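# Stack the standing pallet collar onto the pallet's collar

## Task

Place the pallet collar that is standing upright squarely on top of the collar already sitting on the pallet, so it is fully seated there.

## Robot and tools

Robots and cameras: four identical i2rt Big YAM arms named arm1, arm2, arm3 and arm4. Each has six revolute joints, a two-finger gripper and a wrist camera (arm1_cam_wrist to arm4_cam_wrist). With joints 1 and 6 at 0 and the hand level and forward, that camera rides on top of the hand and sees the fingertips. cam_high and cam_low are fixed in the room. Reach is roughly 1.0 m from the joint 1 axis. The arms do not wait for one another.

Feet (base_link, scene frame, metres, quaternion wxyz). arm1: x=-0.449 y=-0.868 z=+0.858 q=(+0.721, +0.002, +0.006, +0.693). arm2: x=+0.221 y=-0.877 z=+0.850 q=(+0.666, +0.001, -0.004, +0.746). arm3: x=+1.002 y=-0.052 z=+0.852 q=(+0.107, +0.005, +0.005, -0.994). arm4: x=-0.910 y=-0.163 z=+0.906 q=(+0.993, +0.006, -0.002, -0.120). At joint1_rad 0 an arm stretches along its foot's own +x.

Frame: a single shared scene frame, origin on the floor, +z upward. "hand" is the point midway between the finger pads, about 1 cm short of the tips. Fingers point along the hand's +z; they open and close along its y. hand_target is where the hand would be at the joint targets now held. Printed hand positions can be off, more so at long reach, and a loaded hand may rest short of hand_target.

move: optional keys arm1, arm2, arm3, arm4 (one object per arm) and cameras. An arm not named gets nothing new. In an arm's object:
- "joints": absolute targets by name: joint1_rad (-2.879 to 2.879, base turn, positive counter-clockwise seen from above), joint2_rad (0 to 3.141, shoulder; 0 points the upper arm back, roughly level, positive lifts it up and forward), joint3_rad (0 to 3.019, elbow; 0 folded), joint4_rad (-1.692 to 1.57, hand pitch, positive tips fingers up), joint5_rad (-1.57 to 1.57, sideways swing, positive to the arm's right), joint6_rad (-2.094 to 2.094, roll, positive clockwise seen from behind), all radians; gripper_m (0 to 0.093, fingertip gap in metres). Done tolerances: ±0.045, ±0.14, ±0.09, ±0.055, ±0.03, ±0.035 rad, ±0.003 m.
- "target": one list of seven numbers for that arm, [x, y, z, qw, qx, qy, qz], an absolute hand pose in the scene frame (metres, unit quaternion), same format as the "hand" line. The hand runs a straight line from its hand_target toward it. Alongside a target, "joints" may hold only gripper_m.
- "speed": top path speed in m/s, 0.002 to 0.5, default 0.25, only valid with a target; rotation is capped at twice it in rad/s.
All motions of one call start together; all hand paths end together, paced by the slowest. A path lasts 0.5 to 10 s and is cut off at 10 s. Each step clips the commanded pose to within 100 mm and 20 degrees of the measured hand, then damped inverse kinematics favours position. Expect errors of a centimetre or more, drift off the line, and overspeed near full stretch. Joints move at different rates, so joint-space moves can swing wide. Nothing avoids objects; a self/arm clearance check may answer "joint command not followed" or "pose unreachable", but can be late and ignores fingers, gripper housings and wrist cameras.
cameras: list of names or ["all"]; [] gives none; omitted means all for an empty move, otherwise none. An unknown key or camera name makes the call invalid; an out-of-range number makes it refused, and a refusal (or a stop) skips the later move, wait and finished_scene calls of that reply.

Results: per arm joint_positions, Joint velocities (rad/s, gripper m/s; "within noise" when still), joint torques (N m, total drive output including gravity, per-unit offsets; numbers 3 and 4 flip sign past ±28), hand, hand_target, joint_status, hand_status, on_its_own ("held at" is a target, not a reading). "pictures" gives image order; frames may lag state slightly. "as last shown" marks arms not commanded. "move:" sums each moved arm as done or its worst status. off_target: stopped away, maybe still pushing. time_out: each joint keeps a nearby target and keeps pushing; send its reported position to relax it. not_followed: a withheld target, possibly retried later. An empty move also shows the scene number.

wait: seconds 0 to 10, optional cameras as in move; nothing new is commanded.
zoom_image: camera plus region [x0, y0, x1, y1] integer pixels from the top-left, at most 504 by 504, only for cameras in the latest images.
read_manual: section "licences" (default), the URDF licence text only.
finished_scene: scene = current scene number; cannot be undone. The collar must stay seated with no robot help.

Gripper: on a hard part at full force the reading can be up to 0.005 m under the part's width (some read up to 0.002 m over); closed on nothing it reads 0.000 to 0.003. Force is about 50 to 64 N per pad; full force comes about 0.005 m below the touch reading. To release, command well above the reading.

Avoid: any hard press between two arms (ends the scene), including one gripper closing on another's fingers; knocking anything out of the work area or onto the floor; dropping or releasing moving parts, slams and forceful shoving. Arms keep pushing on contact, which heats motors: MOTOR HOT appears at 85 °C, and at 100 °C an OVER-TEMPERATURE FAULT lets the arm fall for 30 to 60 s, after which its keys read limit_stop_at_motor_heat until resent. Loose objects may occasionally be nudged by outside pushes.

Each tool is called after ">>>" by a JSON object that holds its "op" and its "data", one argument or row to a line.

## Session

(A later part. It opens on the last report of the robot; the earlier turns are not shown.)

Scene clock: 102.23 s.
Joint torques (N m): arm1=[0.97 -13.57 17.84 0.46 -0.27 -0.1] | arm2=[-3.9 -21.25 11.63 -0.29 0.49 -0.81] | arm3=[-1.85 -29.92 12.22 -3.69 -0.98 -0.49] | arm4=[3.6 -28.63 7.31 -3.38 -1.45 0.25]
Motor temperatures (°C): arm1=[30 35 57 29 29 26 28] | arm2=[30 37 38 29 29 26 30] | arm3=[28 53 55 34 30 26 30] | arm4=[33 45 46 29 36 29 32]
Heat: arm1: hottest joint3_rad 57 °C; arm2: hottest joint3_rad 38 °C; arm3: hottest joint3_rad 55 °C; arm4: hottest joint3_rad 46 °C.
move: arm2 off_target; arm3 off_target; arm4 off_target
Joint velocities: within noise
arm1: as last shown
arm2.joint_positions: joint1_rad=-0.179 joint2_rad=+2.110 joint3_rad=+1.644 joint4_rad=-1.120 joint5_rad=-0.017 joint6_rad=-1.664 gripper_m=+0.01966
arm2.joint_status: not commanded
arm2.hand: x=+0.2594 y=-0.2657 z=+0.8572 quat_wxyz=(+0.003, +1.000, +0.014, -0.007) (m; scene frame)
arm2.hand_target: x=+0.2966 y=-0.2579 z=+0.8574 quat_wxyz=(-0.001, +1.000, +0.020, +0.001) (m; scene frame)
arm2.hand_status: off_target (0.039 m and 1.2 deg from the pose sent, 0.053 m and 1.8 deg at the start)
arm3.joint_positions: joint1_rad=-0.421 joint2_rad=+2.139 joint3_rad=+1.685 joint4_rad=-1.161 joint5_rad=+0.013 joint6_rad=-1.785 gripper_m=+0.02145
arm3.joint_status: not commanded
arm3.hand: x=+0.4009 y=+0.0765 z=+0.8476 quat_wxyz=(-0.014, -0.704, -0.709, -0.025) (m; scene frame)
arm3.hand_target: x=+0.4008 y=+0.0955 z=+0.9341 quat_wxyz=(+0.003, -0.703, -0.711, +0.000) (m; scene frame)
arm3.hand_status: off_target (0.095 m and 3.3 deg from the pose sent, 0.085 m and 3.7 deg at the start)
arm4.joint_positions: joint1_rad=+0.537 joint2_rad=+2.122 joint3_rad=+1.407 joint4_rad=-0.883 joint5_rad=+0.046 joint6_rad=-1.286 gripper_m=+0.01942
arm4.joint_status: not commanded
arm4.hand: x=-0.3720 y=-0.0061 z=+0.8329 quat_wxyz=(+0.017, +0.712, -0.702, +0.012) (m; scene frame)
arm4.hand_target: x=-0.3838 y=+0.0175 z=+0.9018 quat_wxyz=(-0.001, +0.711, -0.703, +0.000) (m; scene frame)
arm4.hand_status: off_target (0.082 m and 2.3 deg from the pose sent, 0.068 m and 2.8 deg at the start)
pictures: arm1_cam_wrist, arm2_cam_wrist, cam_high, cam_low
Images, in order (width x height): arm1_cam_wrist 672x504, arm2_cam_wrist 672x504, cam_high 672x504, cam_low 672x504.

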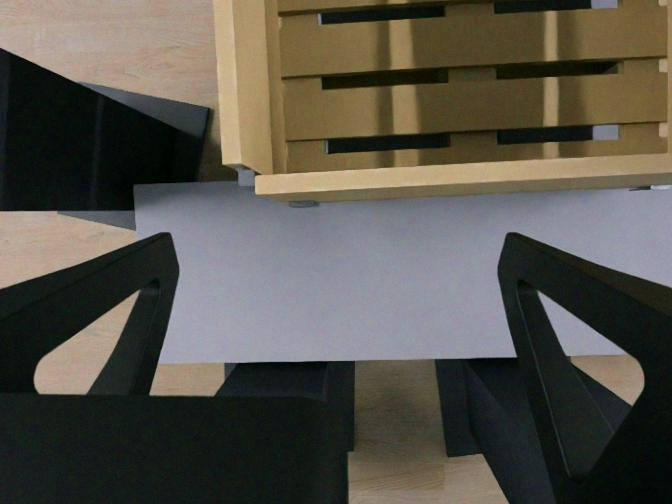

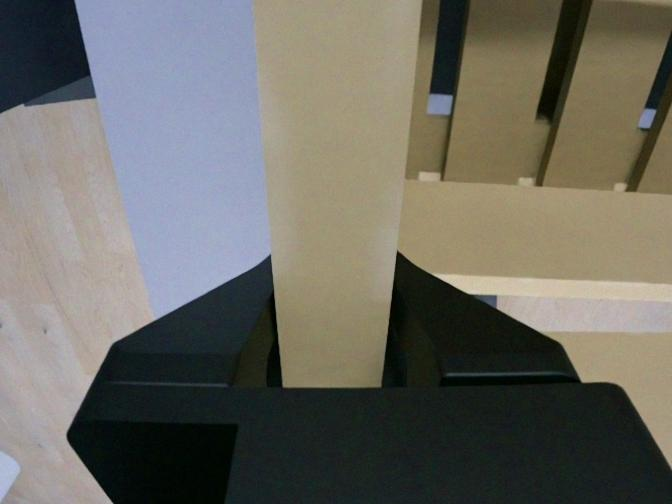

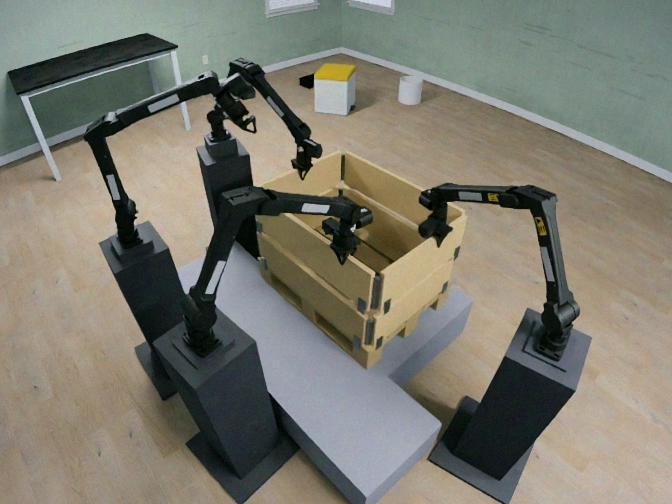

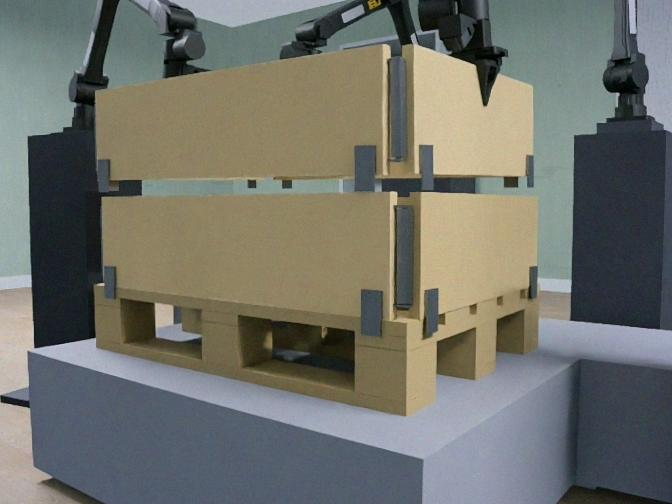

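>>> {"op": "move", "data": {
  "arm2": {"target":[0.283,-0.263,0.855,0,-0.9998,-0.021,0],"speed":0.05},
  "arm3": {"target":[0.391,0.092,0.938,0,-0.703,-0.711,0],"speed":0.05},
  "arm4": {"target":[-0.395,0.013,0.903,0,-0.711,0.703,0],"speed":0.05},
  "cameras": ["arm1_cam_wrist","cam_high","cam_low"]
}}

>>> {"op": "zoom_image", "data": {
  "camera": "cam_low",
  "region": [80, 0, 570, 360]
}}

>>> {"op": "zoom_image", "data": {
  "camera": "cam_high",
  "region": [330, 240, 430, 370]
}}

>>> {"op": "zoom_image", "data": {
  "camera": "arm1_cam_wrist",
  "region": [130, 120, 330, 270]
}}

>>> {"op": "zoom_image", "data": {
  "camera": "cam_high",
  "region": [400, 180, 490, 300]
}}

Scene clock: 130.17 s.
Joint torques (N m): arm1=[0.97 -13.57 17.83 0.47 -0.27 -0.11] | arm2=[-2.43 -22.83 8.95 0.01 0.43 -0.62] | arm3=[-1.08 -29.57 13.26 -3.99 -0.94 -0.34] | arm4=[3.25 -29.33 4.81 -3.02 -1.42 0.26]
Motor temperatures (°C): arm1=[30 36 62 29 29 26 28] | arm2=[30 37 37 29 29 27 31] | arm3=[28 58 57 34 31 26 30] | arm4=[33 46 44 29 36 29 32]
Heat: arm1: hottest joint3_rad 62 °C; arm2: hottest joint2_rad 37 °C; arm3: hottest joint2_rad 58 °C; arm4: hottest joint2_rad 46 °C.
move: arm2 off_target; arm3 off_target; arm4 off_target
Joint velocities: within noise
arm1: as last shown
arm2.joint_positions: joint1_rad=-0.178 joint2_rad=+2.114 joint3_rad=+1.644 joint4_rad=-1.112 joint5_rad=-0.017 joint6_rad=-1.664 gripper_m=+0.01966
arm2.joint_status: not commanded
arm2.hand: x=+0.2585 y=-0.2643 z=+0.8547 quat_wxyz=(+0.002, +1.000, +0.015, -0.007) (m; scene frame)
arm2.hand_target: x=+0.2826 y=-0.2635 z=+0.8550 quat_wxyz=(+0.000, +1.000, +0.021, +0.000) (m; scene frame)
arm2.hand_status: off_target (0.025 m and 1.1 deg from the pose sent, 0.024 m and 1.2 deg at the start)
arm3.joint_positions: joint1_rad=-0.421 joint2_rad=+2.151 joint3_rad=+1.695 joint4_rad=-1.160 joint5_rad=+0.012 joint6_rad=-1.789 gripper_m=+0.02145
arm3.joint_status: not commanded
arm3.hand: x=+0.3977 y=+0.0769 z=+0.8443 quat_wxyz=(-0.015, -0.703, -0.711, -0.024) (m; scene frame)
arm3.hand_target: x=+0.3936 y=+0.0909 z=+0.9322 quat_wxyz=(+0.003, -0.703, -0.711, +0.000) (m; scene frame)
arm3.hand_status: off_target (0.095 m and 3.2 deg from the pose sent, 0.092 m and 3.3 deg at the start)
arm4.joint_positions: joint1_rad=+0.537 joint2_rad=+2.125 joint3_rad=+1.393 joint4_rad=-0.864 joint5_rad=+0.045 joint6_rad=-1.293 gripper_m=+0.01939
arm4.joint_status: not commanded
arm4.hand: x=-0.3749 y=-0.0066 z=+0.8272 quat_wxyz=(+0.015, +0.714, -0.700, +0.011) (m; scene frame)
arm4.hand_target: x=-0.3931 y=+0.0118 z=+0.8935 quat_wxyz=(+0.000, +0.712, -0.702, -0.001) (m; scene frame)
arm4.hand_status: off_target (0.081 m and 2.3 deg from the pose sent, 0.076 m and 2.3 deg at the start)
pictures: arm1_cam_wrist, cam_high, cam_low
Images, in order (width x height): arm1_cam_wrist 672x504, cam_high 672x504, cam_low 672x504.

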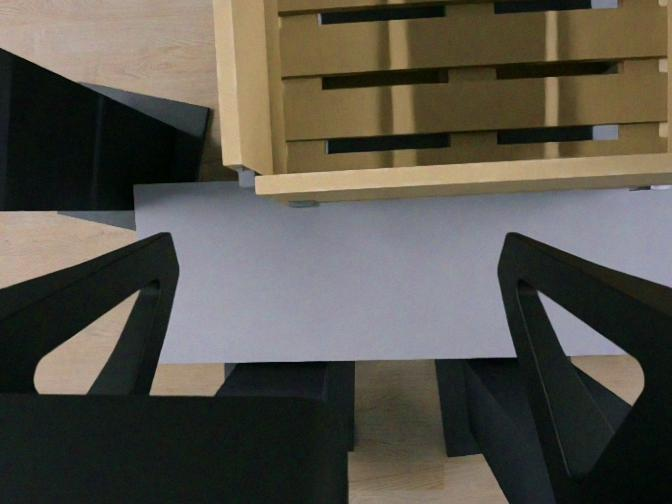

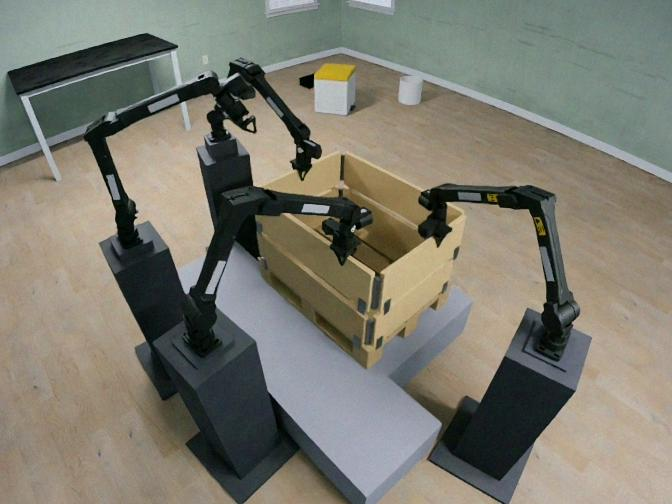

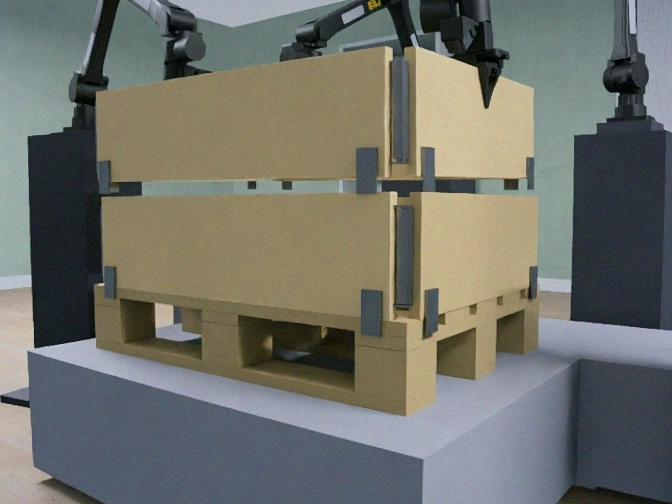

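Scaled by 1.029 from the camera's 672x504 image, which has a finer 960x720 frame.

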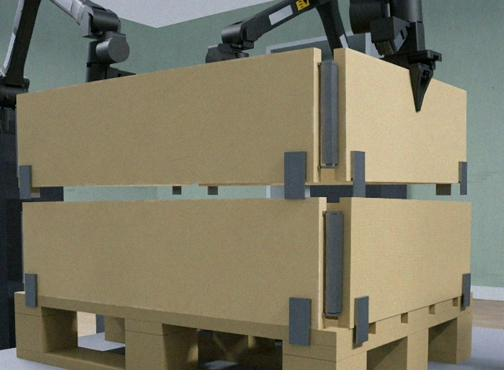

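Scaled by 3.877 from the camera's 672x504 image, which has a finer 960x720 frame.

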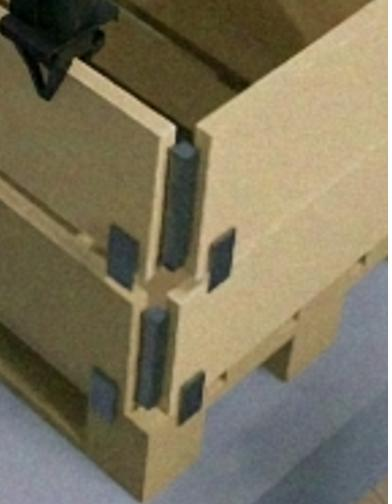

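Scaled by 2.520 from the camera's 672x504 image, which has a finer 960x720 frame.

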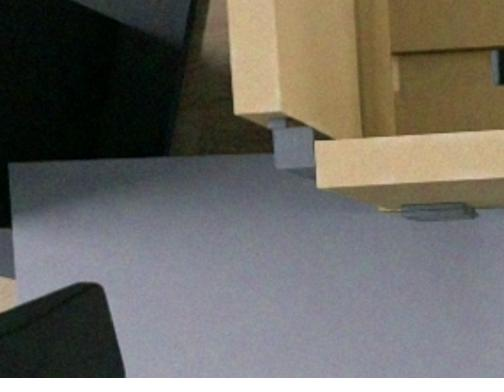

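Scaled by 4.200 from the camera's 672x504 image, which has a finer 960x720 frame.

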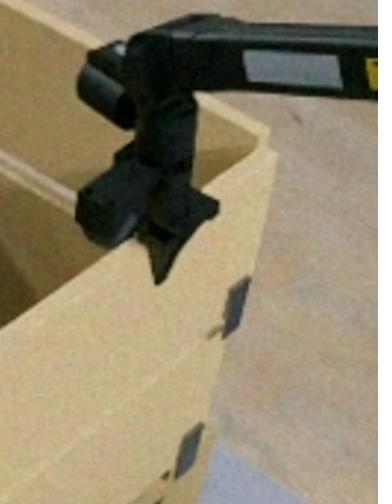

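>>> {"op": "move", "data": {
  "arm2": {"target":[0.262,-0.276,0.855,0,-0.9998,-0.019,0],"speed":0.05},
  "arm3": {"target":[0.380,0.082,0.94,0,-0.703,-0.711,0],"speed":0.05},
  "arm4": {"target":[-0.409,0.004,0.903,0,-0.709,0.705,0],"speed":0.05},
  "cameras": ["arm1_cam_wrist","cam_high","cam_low"]
}}

>>> {"op": "zoom_image", "data": {
  "camera": "cam_low",
  "region": [80, 0, 570, 360]
}}

>>> {"op": "zoom_image", "data": {
  "camera": "cam_high",
  "region": [330, 240, 430, 370]
}}

>>> {"op": "zoom_image", "data": {
  "camera": "arm1_cam_wrist",
  "region": [130, 120, 330, 270]
}}

>>> {"op": "zoom_image", "data": {
  "camera": "cam_high",
  "region": [400, 180, 490, 300]
}}

Scene clock: 138.30 s.
Joint torques (N m): arm1=[0.97 -13.57 17.84 0.44 -0.27 -0.11] | arm2=[-1.73 -25.35 7.3 -0.61 0.4 -0.51] | arm3=[-0.15 -30.92 12.62 -4.14 -0.2 -0.21] | arm4=[2.43 -30.45 4.11 -3.38 -1.15 0.26]
Motor temperatures (°C): arm1=[30 36 63 29 29 26 28] | arm2=[30 38 37 29 29 27 31] | arm3=[28 55 58 34 31 26 31] | arm4=[33 49 43 29 36 29 32]
Heat: arm1: hottest joint3_rad 63 °C; arm2: hottest joint2_rad 38 °C; arm3: hottest joint3_rad 58 °C; arm4: hottest joint2_rad 49 °C.
move: arm2 off_target; arm3 off_target; arm4 off_target
Joint velocities: within noise
arm1: as last shown
arm2.joint_positions: joint1_rad=-0.154 joint2_rad=+2.114 joint3_rad=+1.603 joint4_rad=-1.071 joint5_rad=-0.015 joint6_rad=-1.641 gripper_m=+0.01966
arm2.joint_status: not commanded
arm2.hand: x=+0.2443 y=-0.2708 z=+0.8407 quat_wxyz=(+0.002, +1.000, +0.015, -0.006) (m; scene frame)
arm2.hand_target: x=+0.2618 y=-0.2761 z=+0.8544 quat_wxyz=(+0.000, +1.000, +0.019, +0.001) (m; scene frame)
arm2.hand_status: off_target (0.023 m and 0.8 deg from the pose sent, 0.012 m and 0.9 deg at the start)
arm3.joint_positions: joint1_rad=-0.413 joint2_rad=+2.190 joint3_rad=+1.736 joint4_rad=-1.160 joint5_rad=-0.010 joint6_rad=-1.782 gripper_m=+0.02143
arm3.joint_status: not commanded
arm3.hand: x=+0.3849 y=+0.0711 z=+0.8343 quat_wxyz=(-0.020, -0.703, -0.711, -0.014) (m; scene frame)
arm3.hand_target: x=+0.3821 y=+0.0806 z=+0.9268 quat_wxyz=(+0.002, -0.704, -0.711, +0.001) (m; scene frame)
arm3.hand_status: off_target (0.106 m and 2.8 deg from the pose sent, 0.097 m and 3.2 deg at the start; pose on its path clipped on 18 of 35 steps)
arm4.joint_positions: joint1_rad=+0.537 joint2_rad=+2.114 joint3_rad=+1.340 joint4_rad=-0.823 joint5_rad=+0.039 joint6_rad=-1.293 gripper_m=+0.01936
arm4.joint_status: not commanded
arm4.hand: x=-0.3889 y=-0.0097 z=+0.8185 quat_wxyz=(+0.014, +0.714, -0.700, +0.009) (m; scene frame)
arm4.hand_target: x=-0.4063 y=+0.0031 z=+0.8908 quat_wxyz=(-0.001, +0.709, -0.705, +0.000) (m; scene frame)
arm4.hand_status: off_target (0.088 m and 2.1 deg from the pose sent, 0.084 m and 2.4 deg at the start)
pictures: arm1_cam_wrist, cam_high, cam_low
Images, in order (width x height): arm1_cam_wrist 672x504, cam_high 672x504, cam_low 672x504.

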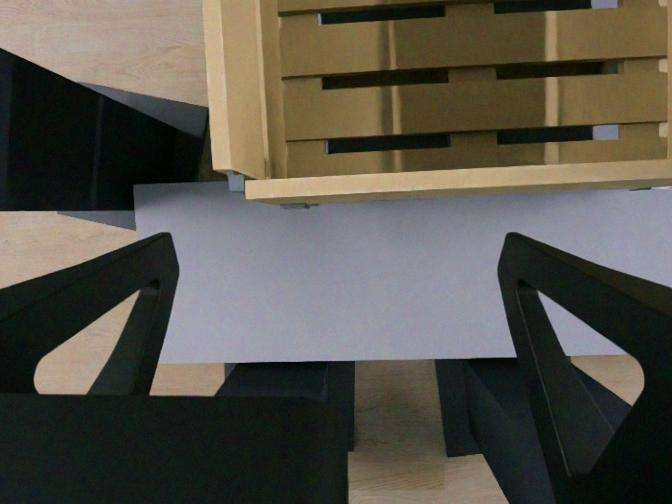

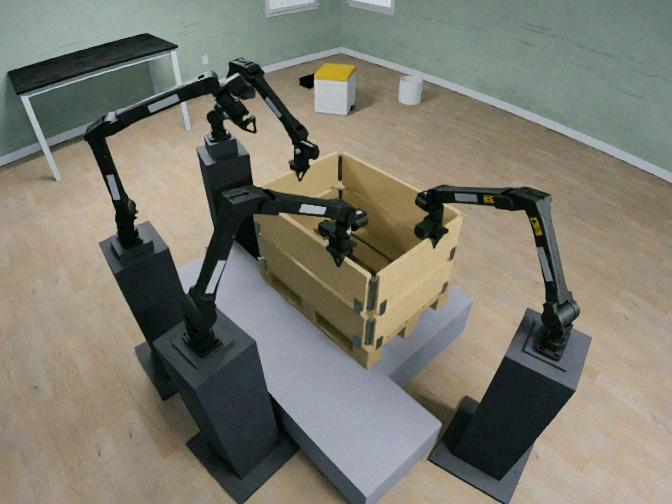

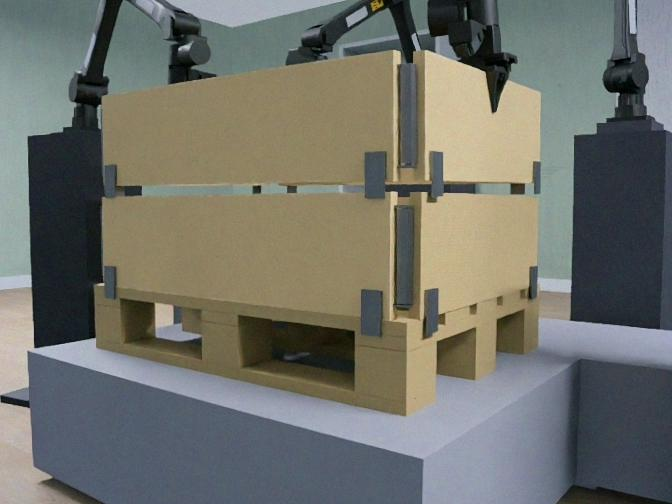

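Scaled by 1.029 from the camera's 672x504 image, which has a finer 960x720 frame.

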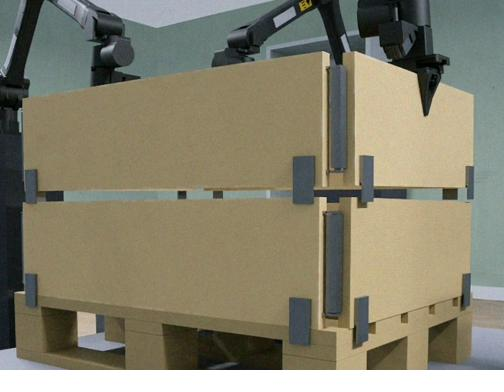

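Scaled by 3.877 from the camera's 672x504 image, which has a finer 960x720 frame.

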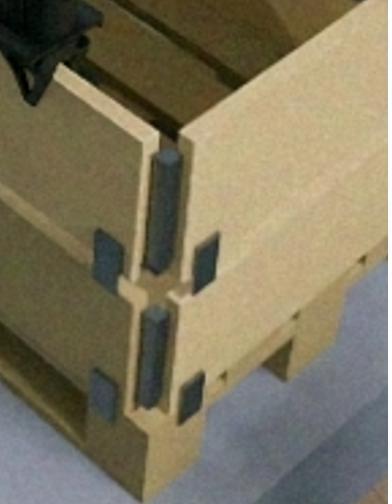

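Scaled by 2.520 from the camera's 672x504 image, which has a finer 960x720 frame.

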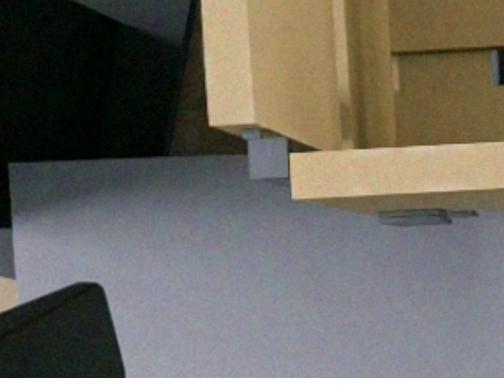

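Scaled by 4.200 from the camera's 672x504 image, which has a finer 960x720 frame.

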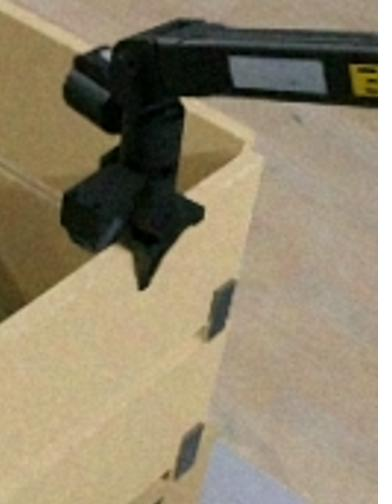

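>>> {"op": "move", "data": {
  "arm2": {"target":[0.268,-0.272,0.82,0,-0.9998,-0.019,0],"speed":0.04},
  "arm3": {"target":[0.386,0.086,0.895,0,-0.703,-0.711,0],"speed":0.04},
  "arm4": {"target":[-0.402,0.007,0.855,0,-0.708,0.706,0],"speed":0.04},
  "cameras": ["arm1_cam_wrist","cam_high","cam_low"]
}}

>>> {"op": "zoom_image", "data": {
  "camera": "cam_low",
  "region": [80, 0, 570, 360]
}}

>>> {"op": "zoom_image", "data": {
  "camera": "cam_high",
  "region": [220, 120, 480, 380]
}}

>>> {"op": "zoom_image", "data": {
  "camera": "arm1_cam_wrist",
  "region": [130, 120, 330, 270]
}}

Scene clock: 148.57 s.
Joint torques (N m): arm1=[1.03 -13.57 17.84 0.47 -0.27 -0.11] | arm2=[-2.43 -22.95 7.91 -0.28 0.35 -0.58] | arm3=[-0.79 -30.62 8.85 -2.71 -0.32 -0.31] | arm4=[2.55 -26.52 4.81 -2.48 -1.03 0.29]
Motor temperatures (°C): arm1=[30 36 64 29 29 26 28] | arm2=[30 40 36 29 29 26 31] | arm3=[28 55 56 34 30 26 31] | arm4=[33 46 42 29 36 29 32]
Heat: arm1: hottest joint3_rad 64 °C; arm2: hottest joint2_rad 40 °C; arm3: hottest joint3_rad 56 °C; arm4: hottest joint2_rad 46 °C.
move: arm2 off_target; arm3 off_target; arm4 off_target
Joint velocities: within noise
arm1: as last shown
arm2.joint_positions: joint1_rad=-0.154 joint2_rad=+2.139 joint3_rad=+1.586 joint4_rad=-1.016 joint5_rad=-0.015 joint6_rad=-1.641 gripper_m=+0.01966
arm2.joint_status: not commanded
arm2.hand: x=+0.2445 y=-0.2686 z=+0.8206 quat_wxyz=(-0.005, +1.000, +0.015, -0.005) (m; scene frame)
arm2.hand_target: x=+0.2676 y=-0.2722 z=+0.8201 quat_wxyz=(+0.000, +1.000, +0.019, +0.000) (m; scene frame)
arm2.hand_status: off_target (0.024 m and 1.0 deg from the pose sent, 0.031 m and 0.8 deg at the start)
arm3.joint_positions: joint1_rad=-0.413 joint2_rad=+2.214 joint3_rad=+1.726 joint4_rad=-1.120 joint5_rad=-0.005 joint6_rad=-1.782 gripper_m=+0.02141
arm3.joint_status: not commanded
arm3.hand: x=+0.3834 y=+0.0724 z=+0.8158 quat_wxyz=(-0.016, -0.703, -0.711, -0.015) (m; scene frame)
arm3.hand_target: x=+0.3861 y=+0.0855 z=+0.8896 quat_wxyz=(+0.001, -0.703, -0.711, -0.001) (m; scene frame)
arm3.hand_status: off_target (0.080 m and 2.5 deg from the pose sent, 0.063 m and 2.8 deg at the start)
arm4.joint_positions: joint1_rad=+0.537 joint2_rad=+2.143 joint3_rad=+1.329 joint4_rad=-0.769 joint5_rad=+0.036 joint6_rad=-1.293 gripper_m=+0.01922
arm4.joint_status: not commanded
arm4.hand: x=-0.3879 y=-0.0087 z=+0.8002 quat_wxyz=(+0.007, +0.714, -0.700, +0.011) (m; scene frame)
arm4.hand_target: x=-0.4009 y=+0.0062 z=+0.8493 quat_wxyz=(+0.000, +0.708, -0.706, +0.000) (m; scene frame)
arm4.hand_status: off_target (0.059 m and 1.8 deg from the pose sent, 0.042 m and 2.1 deg at the start)
pictures: arm1_cam_wrist, cam_high, cam_low
Images, in order (width x height): arm1_cam_wrist 672x504, cam_high 672x504, cam_low 672x504.

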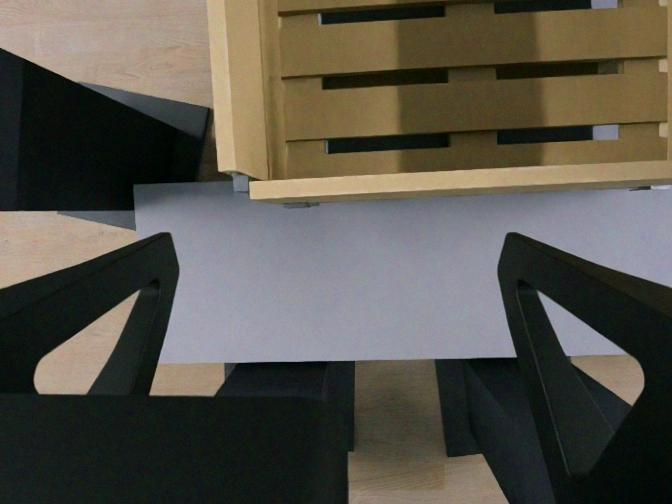

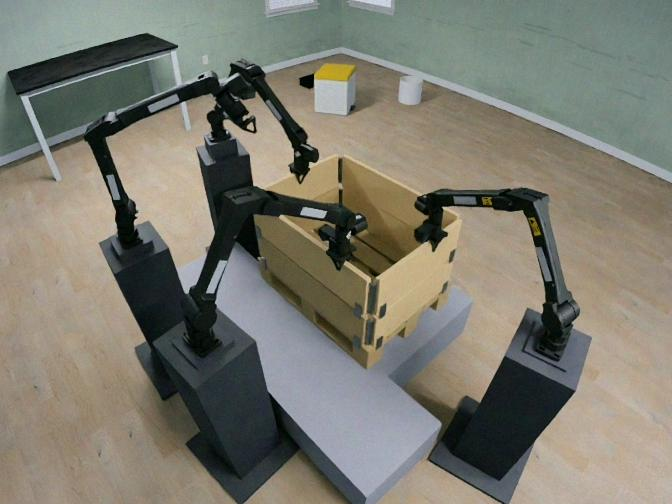

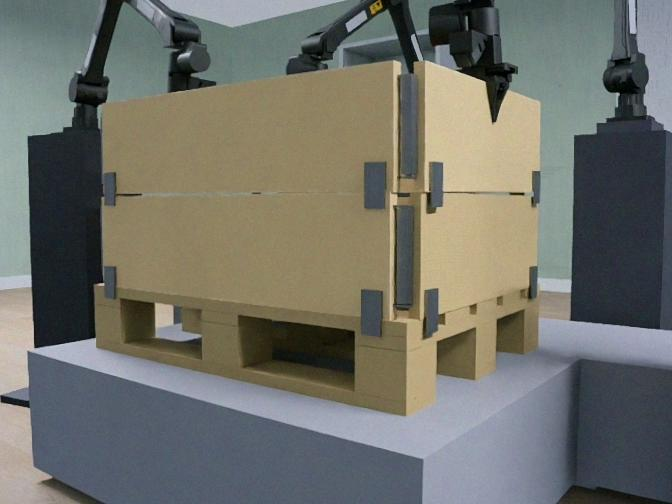

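Scaled by 1.029 from the camera's 672x504 image, which has a finer 960x720 frame.

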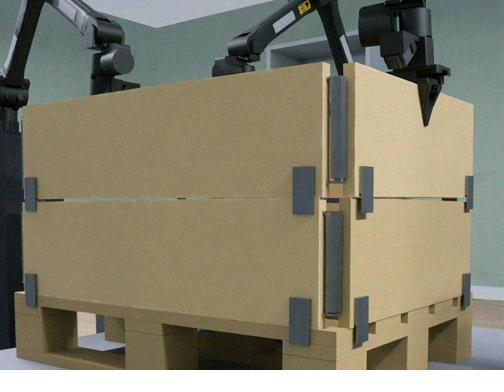

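Scaled by 1.938 from the camera's 672x504 image, which has a finer 960x720 frame.

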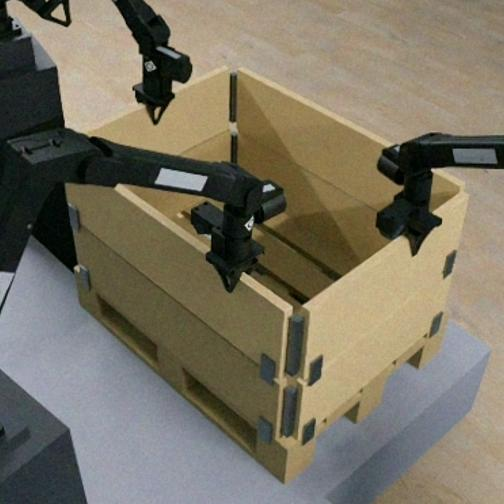

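Scaled by 2.520 from the camera's 672x504 image, which has a finer 960x720 frame.

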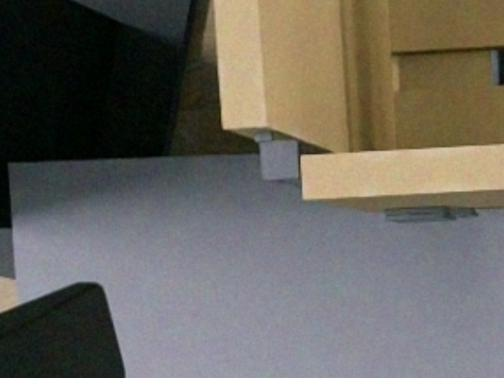

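>>> {"op": "move", "data": {
  "arm2": {"target":[0.267,-0.271,0.78,0,-0.9998,-0.019,0],"speed":0.04},
  "arm3": {"target":[0.386,0.083,0.855,0,-0.703,-0.711,0],"speed":0.04},
  "arm4": {"target":[-0.398,0.004,0.82,0,-0.709,0.705,0],"speed":0.04}
}}

>>> {"op": "move", "data": {
  "arm2": {"target":[0.258,-0.27,0.75,0,-0.9998,-0.019,0],"speed":0.04},
  "arm3": {"target":[0.385,0.074,0.805,0,-0.703,-0.711,0],"speed":0.04},
  "arm4": {"target":[-0.391,-0.005,0.79,0,-0.711,0.703,0],"speed":0.04},
  "cameras": ["arm1_cam_wrist","cam_high","cam_low"]
}}

>>> {"op": "zoom_image", "data": {
  "camera": "cam_low",
  "region": [80, 0, 570, 360]
}}

>>> {"op": "zoom_image", "data": {
  "camera": "cam_high",
  "region": [220, 120, 480, 380]
}}

>>> {"op": "zoom_image", "data": {
  "camera": "cam_high",
  "region": [330, 240, 430, 370]
}}

Scene clock: 155.80 s.
Joint torques (N m): arm1=[1.03 -13.57 17.83 0.47 -0.27 -0.11] | arm2=[-2.08 -19.9 7.24 0.55 0.33 -0.56] | arm3=[-0.38 -27.63 7.97 -1.73 -0.42 -0.26] | arm4=[2.02 -23 4.72 -0.99 -0.84 0.2]
Motor temperatures (°C): arm1=[30 36 65 29 29 26 28] | arm2=[30 39 36 29 29 26 31] | arm3=[28 56 54 34 30 26 31] | arm4=[33 47 42 29 35 29 32]
Heat: arm1: hottest joint3_rad 65 °C; arm2: hottest joint2_rad 39 °C; arm3: hottest joint2_rad 56 °C; arm4: hottest joint2_rad 47 °C.
move: arm2 off_target; arm3 off_target; arm4 off_target
Joint velocities: within noise
arm1: as last shown
arm2.joint_positions: joint1_rad=-0.156 joint2_rad=+2.160 joint3_rad=+1.574 joint4_rad=-0.974 joint5_rad=-0.017 joint6_rad=-1.641 gripper_m=+0.01966
arm2.joint_status: not commanded
arm2.hand: x=+0.2455 y=-0.2669 z=+0.8048 quat_wxyz=(-0.010, +1.000, +0.014, -0.006) (m; scene frame)
arm2.hand_target: x=+0.2660 y=-0.2750 z=+0.7809 quat_wxyz=(+0.006, +1.000, +0.019, -0.002) (m; scene frame)
arm2.hand_status: off_target (0.033 m and 1.4 deg from the pose sent, 0.046 m and 1.0 deg at the start)
arm3.joint_positions: joint1_rad=-0.413 joint2_rad=+2.220 joint3_rad=+1.698 joint4_rad=-1.074 joint5_rad=-0.004 joint6_rad=-1.783 gripper_m=+0.02129
arm3.joint_status: not commanded
arm3.hand: x=+0.3852 y=+0.0725 z=+0.8026 quat_wxyz=(-0.011, -0.702, -0.712, -0.012) (m; scene frame)
arm3.hand_target: x=+0.3866 y=+0.0826 z=+0.8523 quat_wxyz=(-0.001, -0.703, -0.712, -0.001) (m; scene frame)
arm3.hand_status: off_target (0.053 m and 1.8 deg from the pose sent, 0.041 m and 2.5 deg at the start)
arm4.joint_positions: joint1_rad=+0.537 joint2_rad=+2.154 joint3_rad=+1.329 joint4_rad=-0.752 joint5_rad=+0.031 joint6_rad=-1.293 gripper_m=+0.01904
arm4.joint_status: not commanded
arm4.hand: x=-0.3867 y=-0.0076 z=+0.7944 quat_wxyz=(+0.004, +0.714, -0.700, +0.010) (m; scene frame)
arm4.hand_target: x=-0.3980 y=+0.0035 z=+0.8185 quat_wxyz=(+0.001, +0.709, -0.705, +0.000) (m; scene frame)
arm4.hand_status: off_target (0.030 m and 1.4 deg from the pose sent, 0.026 m and 1.7 deg at the start)

Scene clock: 157.50 s.
Joint torques (N m): arm1=[0.97 -13.57 17.84 0.44 -0.27 -0.11] | arm2=[-0.97 -16.56 6.63 2.48 0.39 -0.42] | arm3=[0.85 -22.18 7.15 0.29 -0.39 -0.09] | arm4=[0.5 -18.96 5.6 0.49 -0.68 -0.03]
Motor temperatures (°C): arm1=[30 36 65 29 29 26 28] | arm2=[30 39 36 29 29 26 31] | arm3=[28 56 54 34 30 26 31] | arm4=[33 46 42 29 35 29 32]
Heat: arm1: hottest joint3_rad 65 °C; arm2: hottest joint2_rad 39 °C; arm3: hottest joint2_rad 56 °C; arm4: hottest joint2_rad 46 °C.
move: arm2 off_target; arm3 done; arm4 done
Joint velocities: within noise
arm1: as last shown
arm2.joint_positions: joint1_rad=-0.156 joint2_rad=+2.160 joint3_rad=+1.565 joint4_rad=-0.959 joint5_rad=-0.017 joint6_rad=-1.641 gripper_m=+0.01966
arm2.joint_status: not commanded
arm2.hand: x=+0.2455 y=-0.2673 z=+0.8019 quat_wxyz=(-0.013, +1.000, +0.014, -0.006) (m; scene frame)
arm2.hand_target: x=+0.2572 y=-0.2747 z=+0.7529 quat_wxyz=(+0.002, +1.000, +0.019, +0.000) (m; scene frame)
arm2.hand_status: off_target (0.053 m and 1.7 deg from the pose sent, 0.056 m and 1.4 deg at the start)
arm3.joint_positions: joint1_rad=-0.413 joint2_rad=+2.217 joint3_rad=+1.674 joint4_rad=-1.037 joint5_rad=-0.005 joint6_rad=-1.783 gripper_m=+0.02108
arm3.joint_status: not commanded
arm3.hand: x=+0.3863 y=+0.0721 z=+0.7964 quat_wxyz=(-0.005, -0.702, -0.712, -0.007) (m; scene frame)
arm3.hand_target: x=+0.3855 y=+0.0739 z=+0.8049 quat_wxyz=(-0.001, -0.703, -0.711, -0.001) (m; scene frame)
arm3.hand_status: done (0.009 m and 1.0 deg from the pose sent, 0.003 m and 1.8 deg at the start)
arm4.joint_positions: joint1_rad=+0.535 joint2_rad=+2.160 joint3_rad=+1.329 joint4_rad=-0.745 joint5_rad=+0.026 joint6_rad=-1.294 gripper_m=+0.01904
arm4.joint_status: not commanded
arm4.hand: x=-0.3863 y=-0.0077 z=+0.7912 quat_wxyz=(+0.002, +0.714, -0.700, +0.008) (m; scene frame)
arm4.hand_target: x=-0.3915 y=-0.0050 z=+0.7899 quat_wxyz=(+0.001, +0.712, -0.703, -0.001) (m; scene frame)
arm4.hand_status: done (0.006 m and 1.1 deg from the pose sent, 0.007 m and 1.3 deg at the start)
pictures: arm1_cam_wrist, cam_high, cam_low
Images, in order (width x height): arm1_cam_wrist 672x504, cam_high 672x504, cam_low 672x504.

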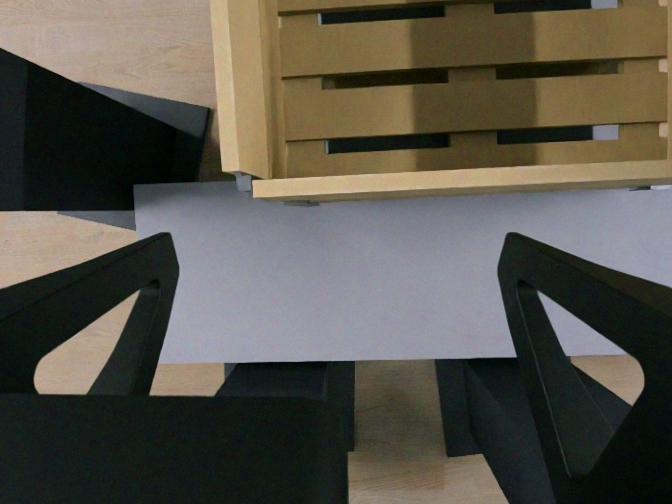

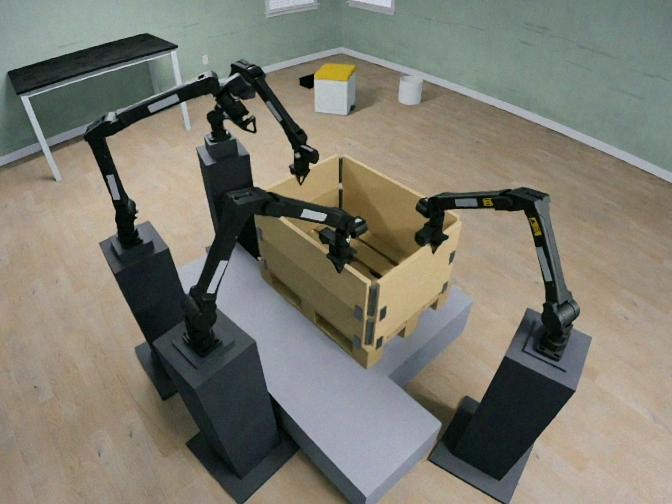

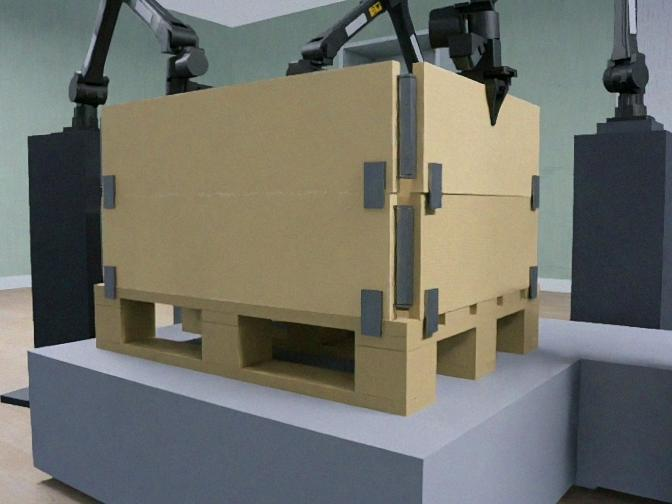

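Scaled by 1.029 from the camera's 672x504 image, which has a finer 960x720 frame.

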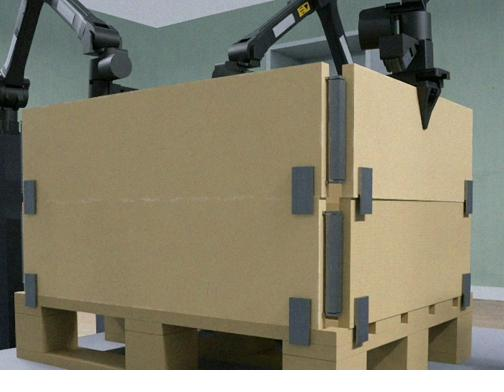

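Scaled by 1.938 from the camera's 672x504 image, which has a finer 960x720 frame.

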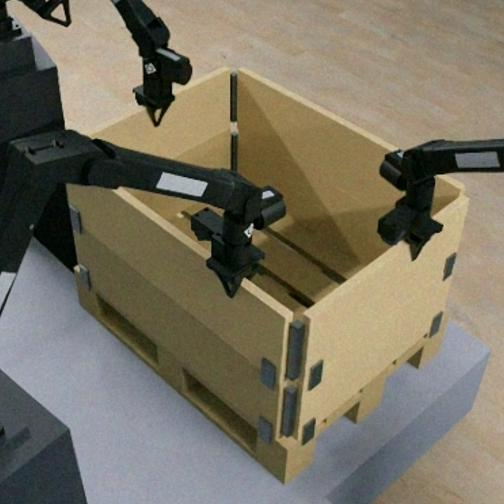

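Scaled by 3.877 from the camera's 672x504 image, which has a finer 960x720 frame.

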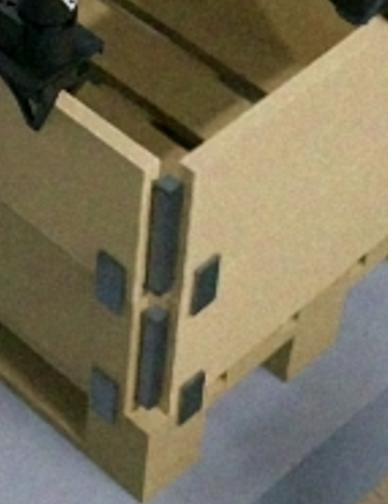

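>>> {"op": "move", "data": {
  "arm2": {"target":[0.247,-0.268,0.788,0,-0.9998,-0.019,0],"speed":0.05},
  "arm3": {"target":[0.387,0.072,0.792,0,-0.703,-0.711,0],"speed":0.05},
  "arm4": {"target":[-0.388,-0.007,0.79,0,-0.711,0.703,0],"speed":0.05}
}}

>>> {"op": "move", "data": {
  "arm2": {"joints":{"gripper_m":0.08}},
  "arm3": {"joints":{"gripper_m":0.08}},
  "arm4": {"joints":{"gripper_m":0.08}},
  "cameras": ["all"]
}}

Scene clock: 162.13 s.
Joint torques (N m): arm1=[0.97 -13.57 17.81 0.46 -0.27 -0.11] | arm2=[0.26 -20.07 9.29 -0.18 0.36 -0.3] | arm3=[1.03 -20.72 6.75 0.5 -0.37 -0.07] | arm4=[0.21 -18.73 6.31 0.4 -0.61 -0.07]
Motor temperatures (°C): arm1=[30 36 65 29 29 26 28] | arm2=[30 39 36 29 29 26 31] | arm3=[28 55 53 33 30 26 31] | arm4=[33 46 42 28 35 29 32]
Heat: arm1: hottest joint3_rad 65 °C; arm2: hottest joint2_rad 39 °C; arm3: hottest joint2_rad 55 °C; arm4: hottest joint2_rad 46 °C.
move: arm2 off_target; arm3 done; arm4 done
Joint velocities: within noise
arm1: as last shown
arm2.joint_positions: joint1_rad=-0.155 joint2_rad=+2.157 joint3_rad=+1.563 joint4_rad=-0.959 joint5_rad=-0.015 joint6_rad=-1.638 gripper_m=+0.01965
arm2.joint_status: not commanded
arm2.hand: x=+0.2448 y=-0.2680 z=+0.8028 quat_wxyz=(-0.013, +1.000, +0.013, -0.005) (m; scene frame)
arm2.hand_target: x=+0.2470 y=-0.2681 z=+0.7881 quat_wxyz=(-0.001, +1.000, +0.019, +0.000) (m; scene frame)
arm2.hand_status: off_target (0.015 m and 1.7 deg from the pose sent, 0.014 m and 1.7 deg at the start)
arm3.joint_positions: joint1_rad=-0.413 joint2_rad=+2.213 joint3_rad=+1.663 joint4_rad=-1.021 joint5_rad=-0.007 joint6_rad=-1.783 gripper_m=+0.02100
arm3.joint_status: not commanded
arm3.hand: x=+0.3864 y=+0.0718 z=+0.7954 quat_wxyz=(-0.001, -0.702, -0.712, -0.004) (m; scene frame)
arm3.hand_target: x=+0.3893 y=+0.0713 z=+0.7921 quat_wxyz=(-0.005, -0.703, -0.711, -0.002) (m; scene frame)
arm3.hand_status: done (0.003 m and 0.5 deg from the pose sent, 0.004 m and 1.0 deg at the start)
arm4.joint_positions: joint1_rad=+0.534 joint2_rad=+2.161 joint3_rad=+1.329 joint4_rad=-0.745 joint5_rad=+0.025 joint6_rad=-1.294 gripper_m=+0.01904
arm4.joint_status: not commanded
arm4.hand: x=-0.3862 y=-0.0081 z=+0.7910 quat_wxyz=(+0.002, +0.713, -0.701, +0.008) (m; scene frame)
arm4.hand_target: x=-0.3880 y=-0.0071 z=+0.7899 quat_wxyz=(+0.000, +0.711, -0.703, +0.000) (m; scene frame)
arm4.hand_status: done (0.002 m and 1.0 deg from the pose sent, 0.002 m and 1.1 deg at the start)

Scene clock: 162.90 s.
Joint torques (N m): arm1=[1.03 -13.57 17.84 0.44 -0.27 -0.11] | arm2=[0.26 -21.3 9.2 -0.21 -0.01 -0.3] | arm3=[0.97 -20.66 7.64 0.44 -0.2 -0.07] | arm4=[0.26 -18.67 6.54 0.36 -0.14 -0.06]
Motor temperatures (°C): arm1=[30 36 65 29 29 26 28] | arm2=[30 39 36 29 29 26 31] | arm3=[28 55 52 33 30 26 31] | arm4=[33 45 41 28 35 29 32]
Heat: arm1: hottest joint3_rad 65 °C; arm2: hottest joint2_rad 39 °C; arm3: hottest joint2_rad 55 °C; arm4: hottest joint2_rad 45 °C.
move: arm2 done; arm3 done; arm4 done
Joint velocities: within noise
arm1.joint_positions: joint1_rad=-0.385 joint2_rad=+1.530 joint3_rad=+1.786 joint4_rad=-1.317 joint5_rad=-0.213 joint6_rad=-0.342 gripper_m=+0.09396
arm1.joint_status: not commanded
arm1.hand: x=-0.2473 y=-0.3391 z=+1.2495 quat_wxyz=(-0.185, +0.672, -0.691, -0.195) (m; scene frame)
arm1.hand_target: x=-0.2509 y=-0.3321 z=+1.2800 quat_wxyz=(-0.208, +0.676, -0.676, -0.205) (m; scene frame)
arm1.hand_status: not commanded
arm2.joint_positions: joint1_rad=-0.155 joint2_rad=+2.171 joint3_rad=+1.563 joint4_rad=-0.959 joint5_rad=+0.003 joint6_rad=-1.638 gripper_m=+0.07987
arm2.joint_status: all done
arm2.hand: x=+0.2479 y=-0.2706 z=+0.7948 quat_wxyz=(-0.005, +1.000, +0.013, +0.004) (m; scene frame)
arm2.hand_target: x=+0.2488 y=-0.2681 z=+0.7882 quat_wxyz=(-0.001, +1.000, +0.019, +0.005) (m; scene frame)
arm2.hand_status: not commanded
arm3.joint_positions: joint1_rad=-0.413 joint2_rad=+2.213 joint3_rad=+1.651 joint4_rad=-1.021 joint5_rad=-0.011 joint6_rad=-1.783 gripper_m=+0.07990
arm3.joint_status: all done
arm3.hand: x=+0.3918 y=+0.0700 z=+0.7916 quat_wxyz=(-0.008, -0.702, -0.712, -0.006) (m; scene frame)
arm3.hand_target: x=+0.3896 y=+0.0713 z=+0.7921 quat_wxyz=(-0.005, -0.703, -0.711, -0.003) (m; scene frame)
arm3.hand_status: not commanded
arm4.joint_positions: joint1_rad=+0.534 joint2_rad=+2.161 joint3_rad=+1.326 joint4_rad=-0.755 joint5_rad=+0.011 joint6_rad=-1.293 gripper_m=+0.07987
arm4.joint_status: all done
arm4.hand: x=-0.3912 y=-0.0073 z=+0.7899 quat_wxyz=(+0.005, +0.713, -0.702, -0.002) (m; scene frame)
arm4.hand_target: x=-0.3905 y=-0.0076 z=+0.7899 quat_wxyz=(+0.004, +0.710, -0.704, -0.003) (m; scene frame)
arm4.hand_status: not commanded
pictures: arm1_cam_wrist, arm2_cam_wrist, arm3_cam_wrist, arm4_cam_wrist, cam_high, cam_low
Images, in order (width x height): arm1_cam_wrist 672x504, arm2_cam_wrist 672x504, arm3_cam_wrist 672x504, arm4_cam_wrist 672x504, cam_high 672x504, cam_low 672x504.

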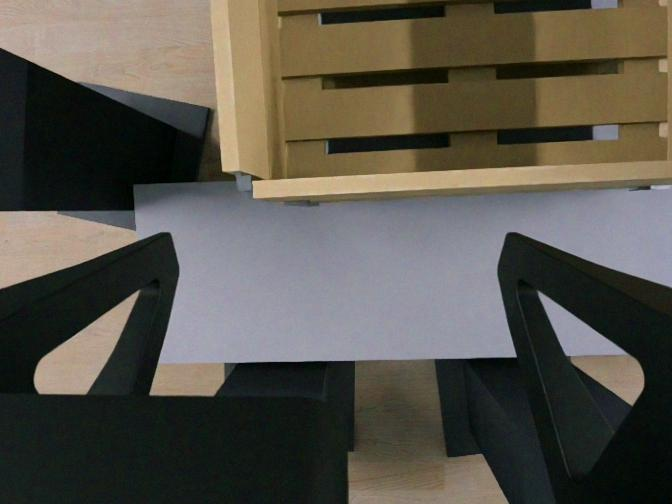

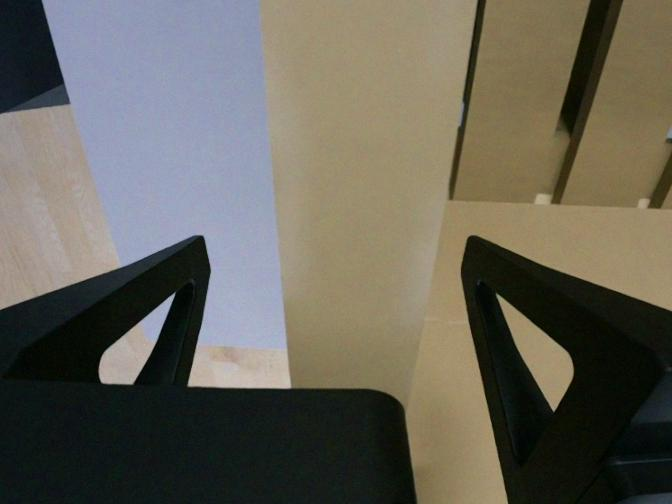

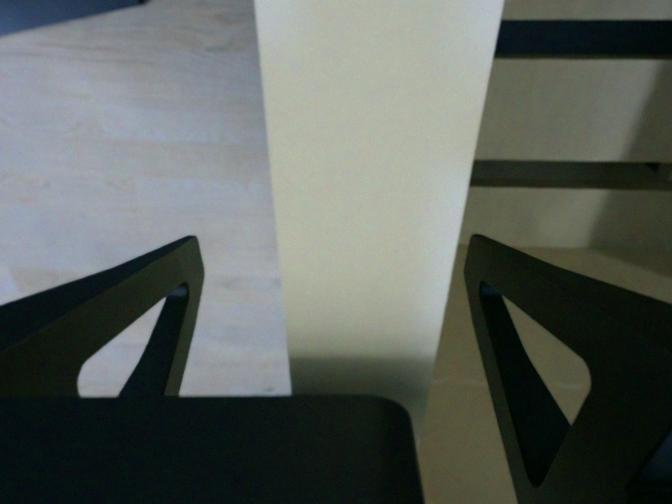

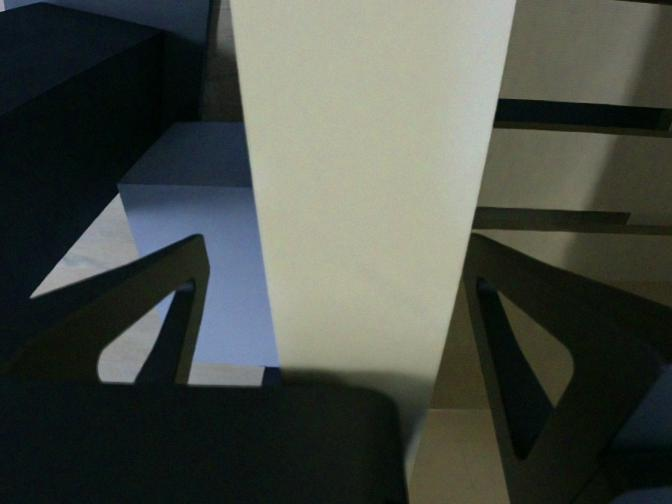

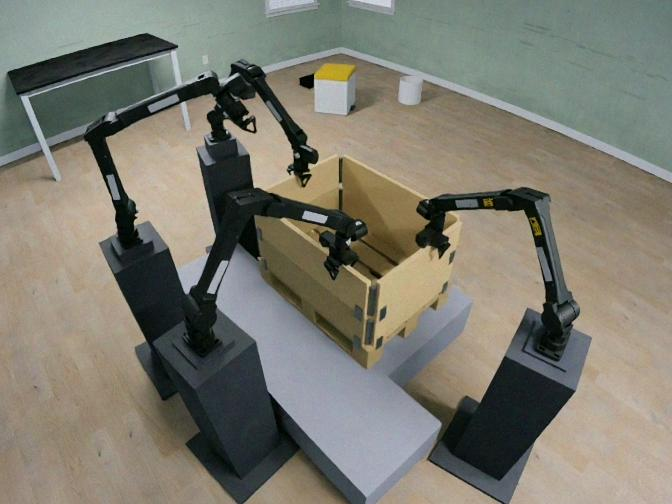

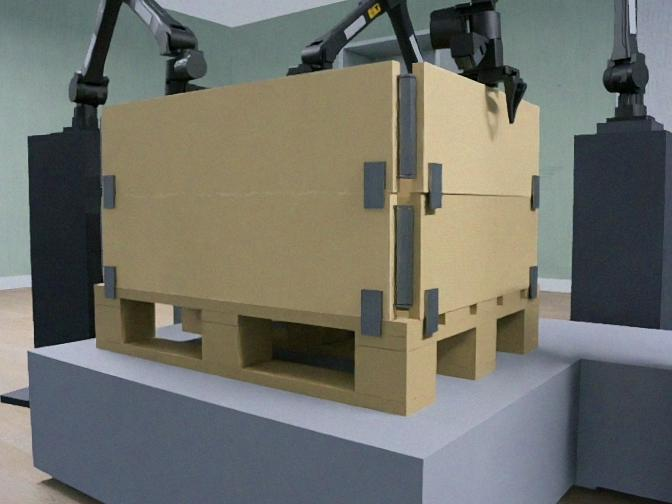

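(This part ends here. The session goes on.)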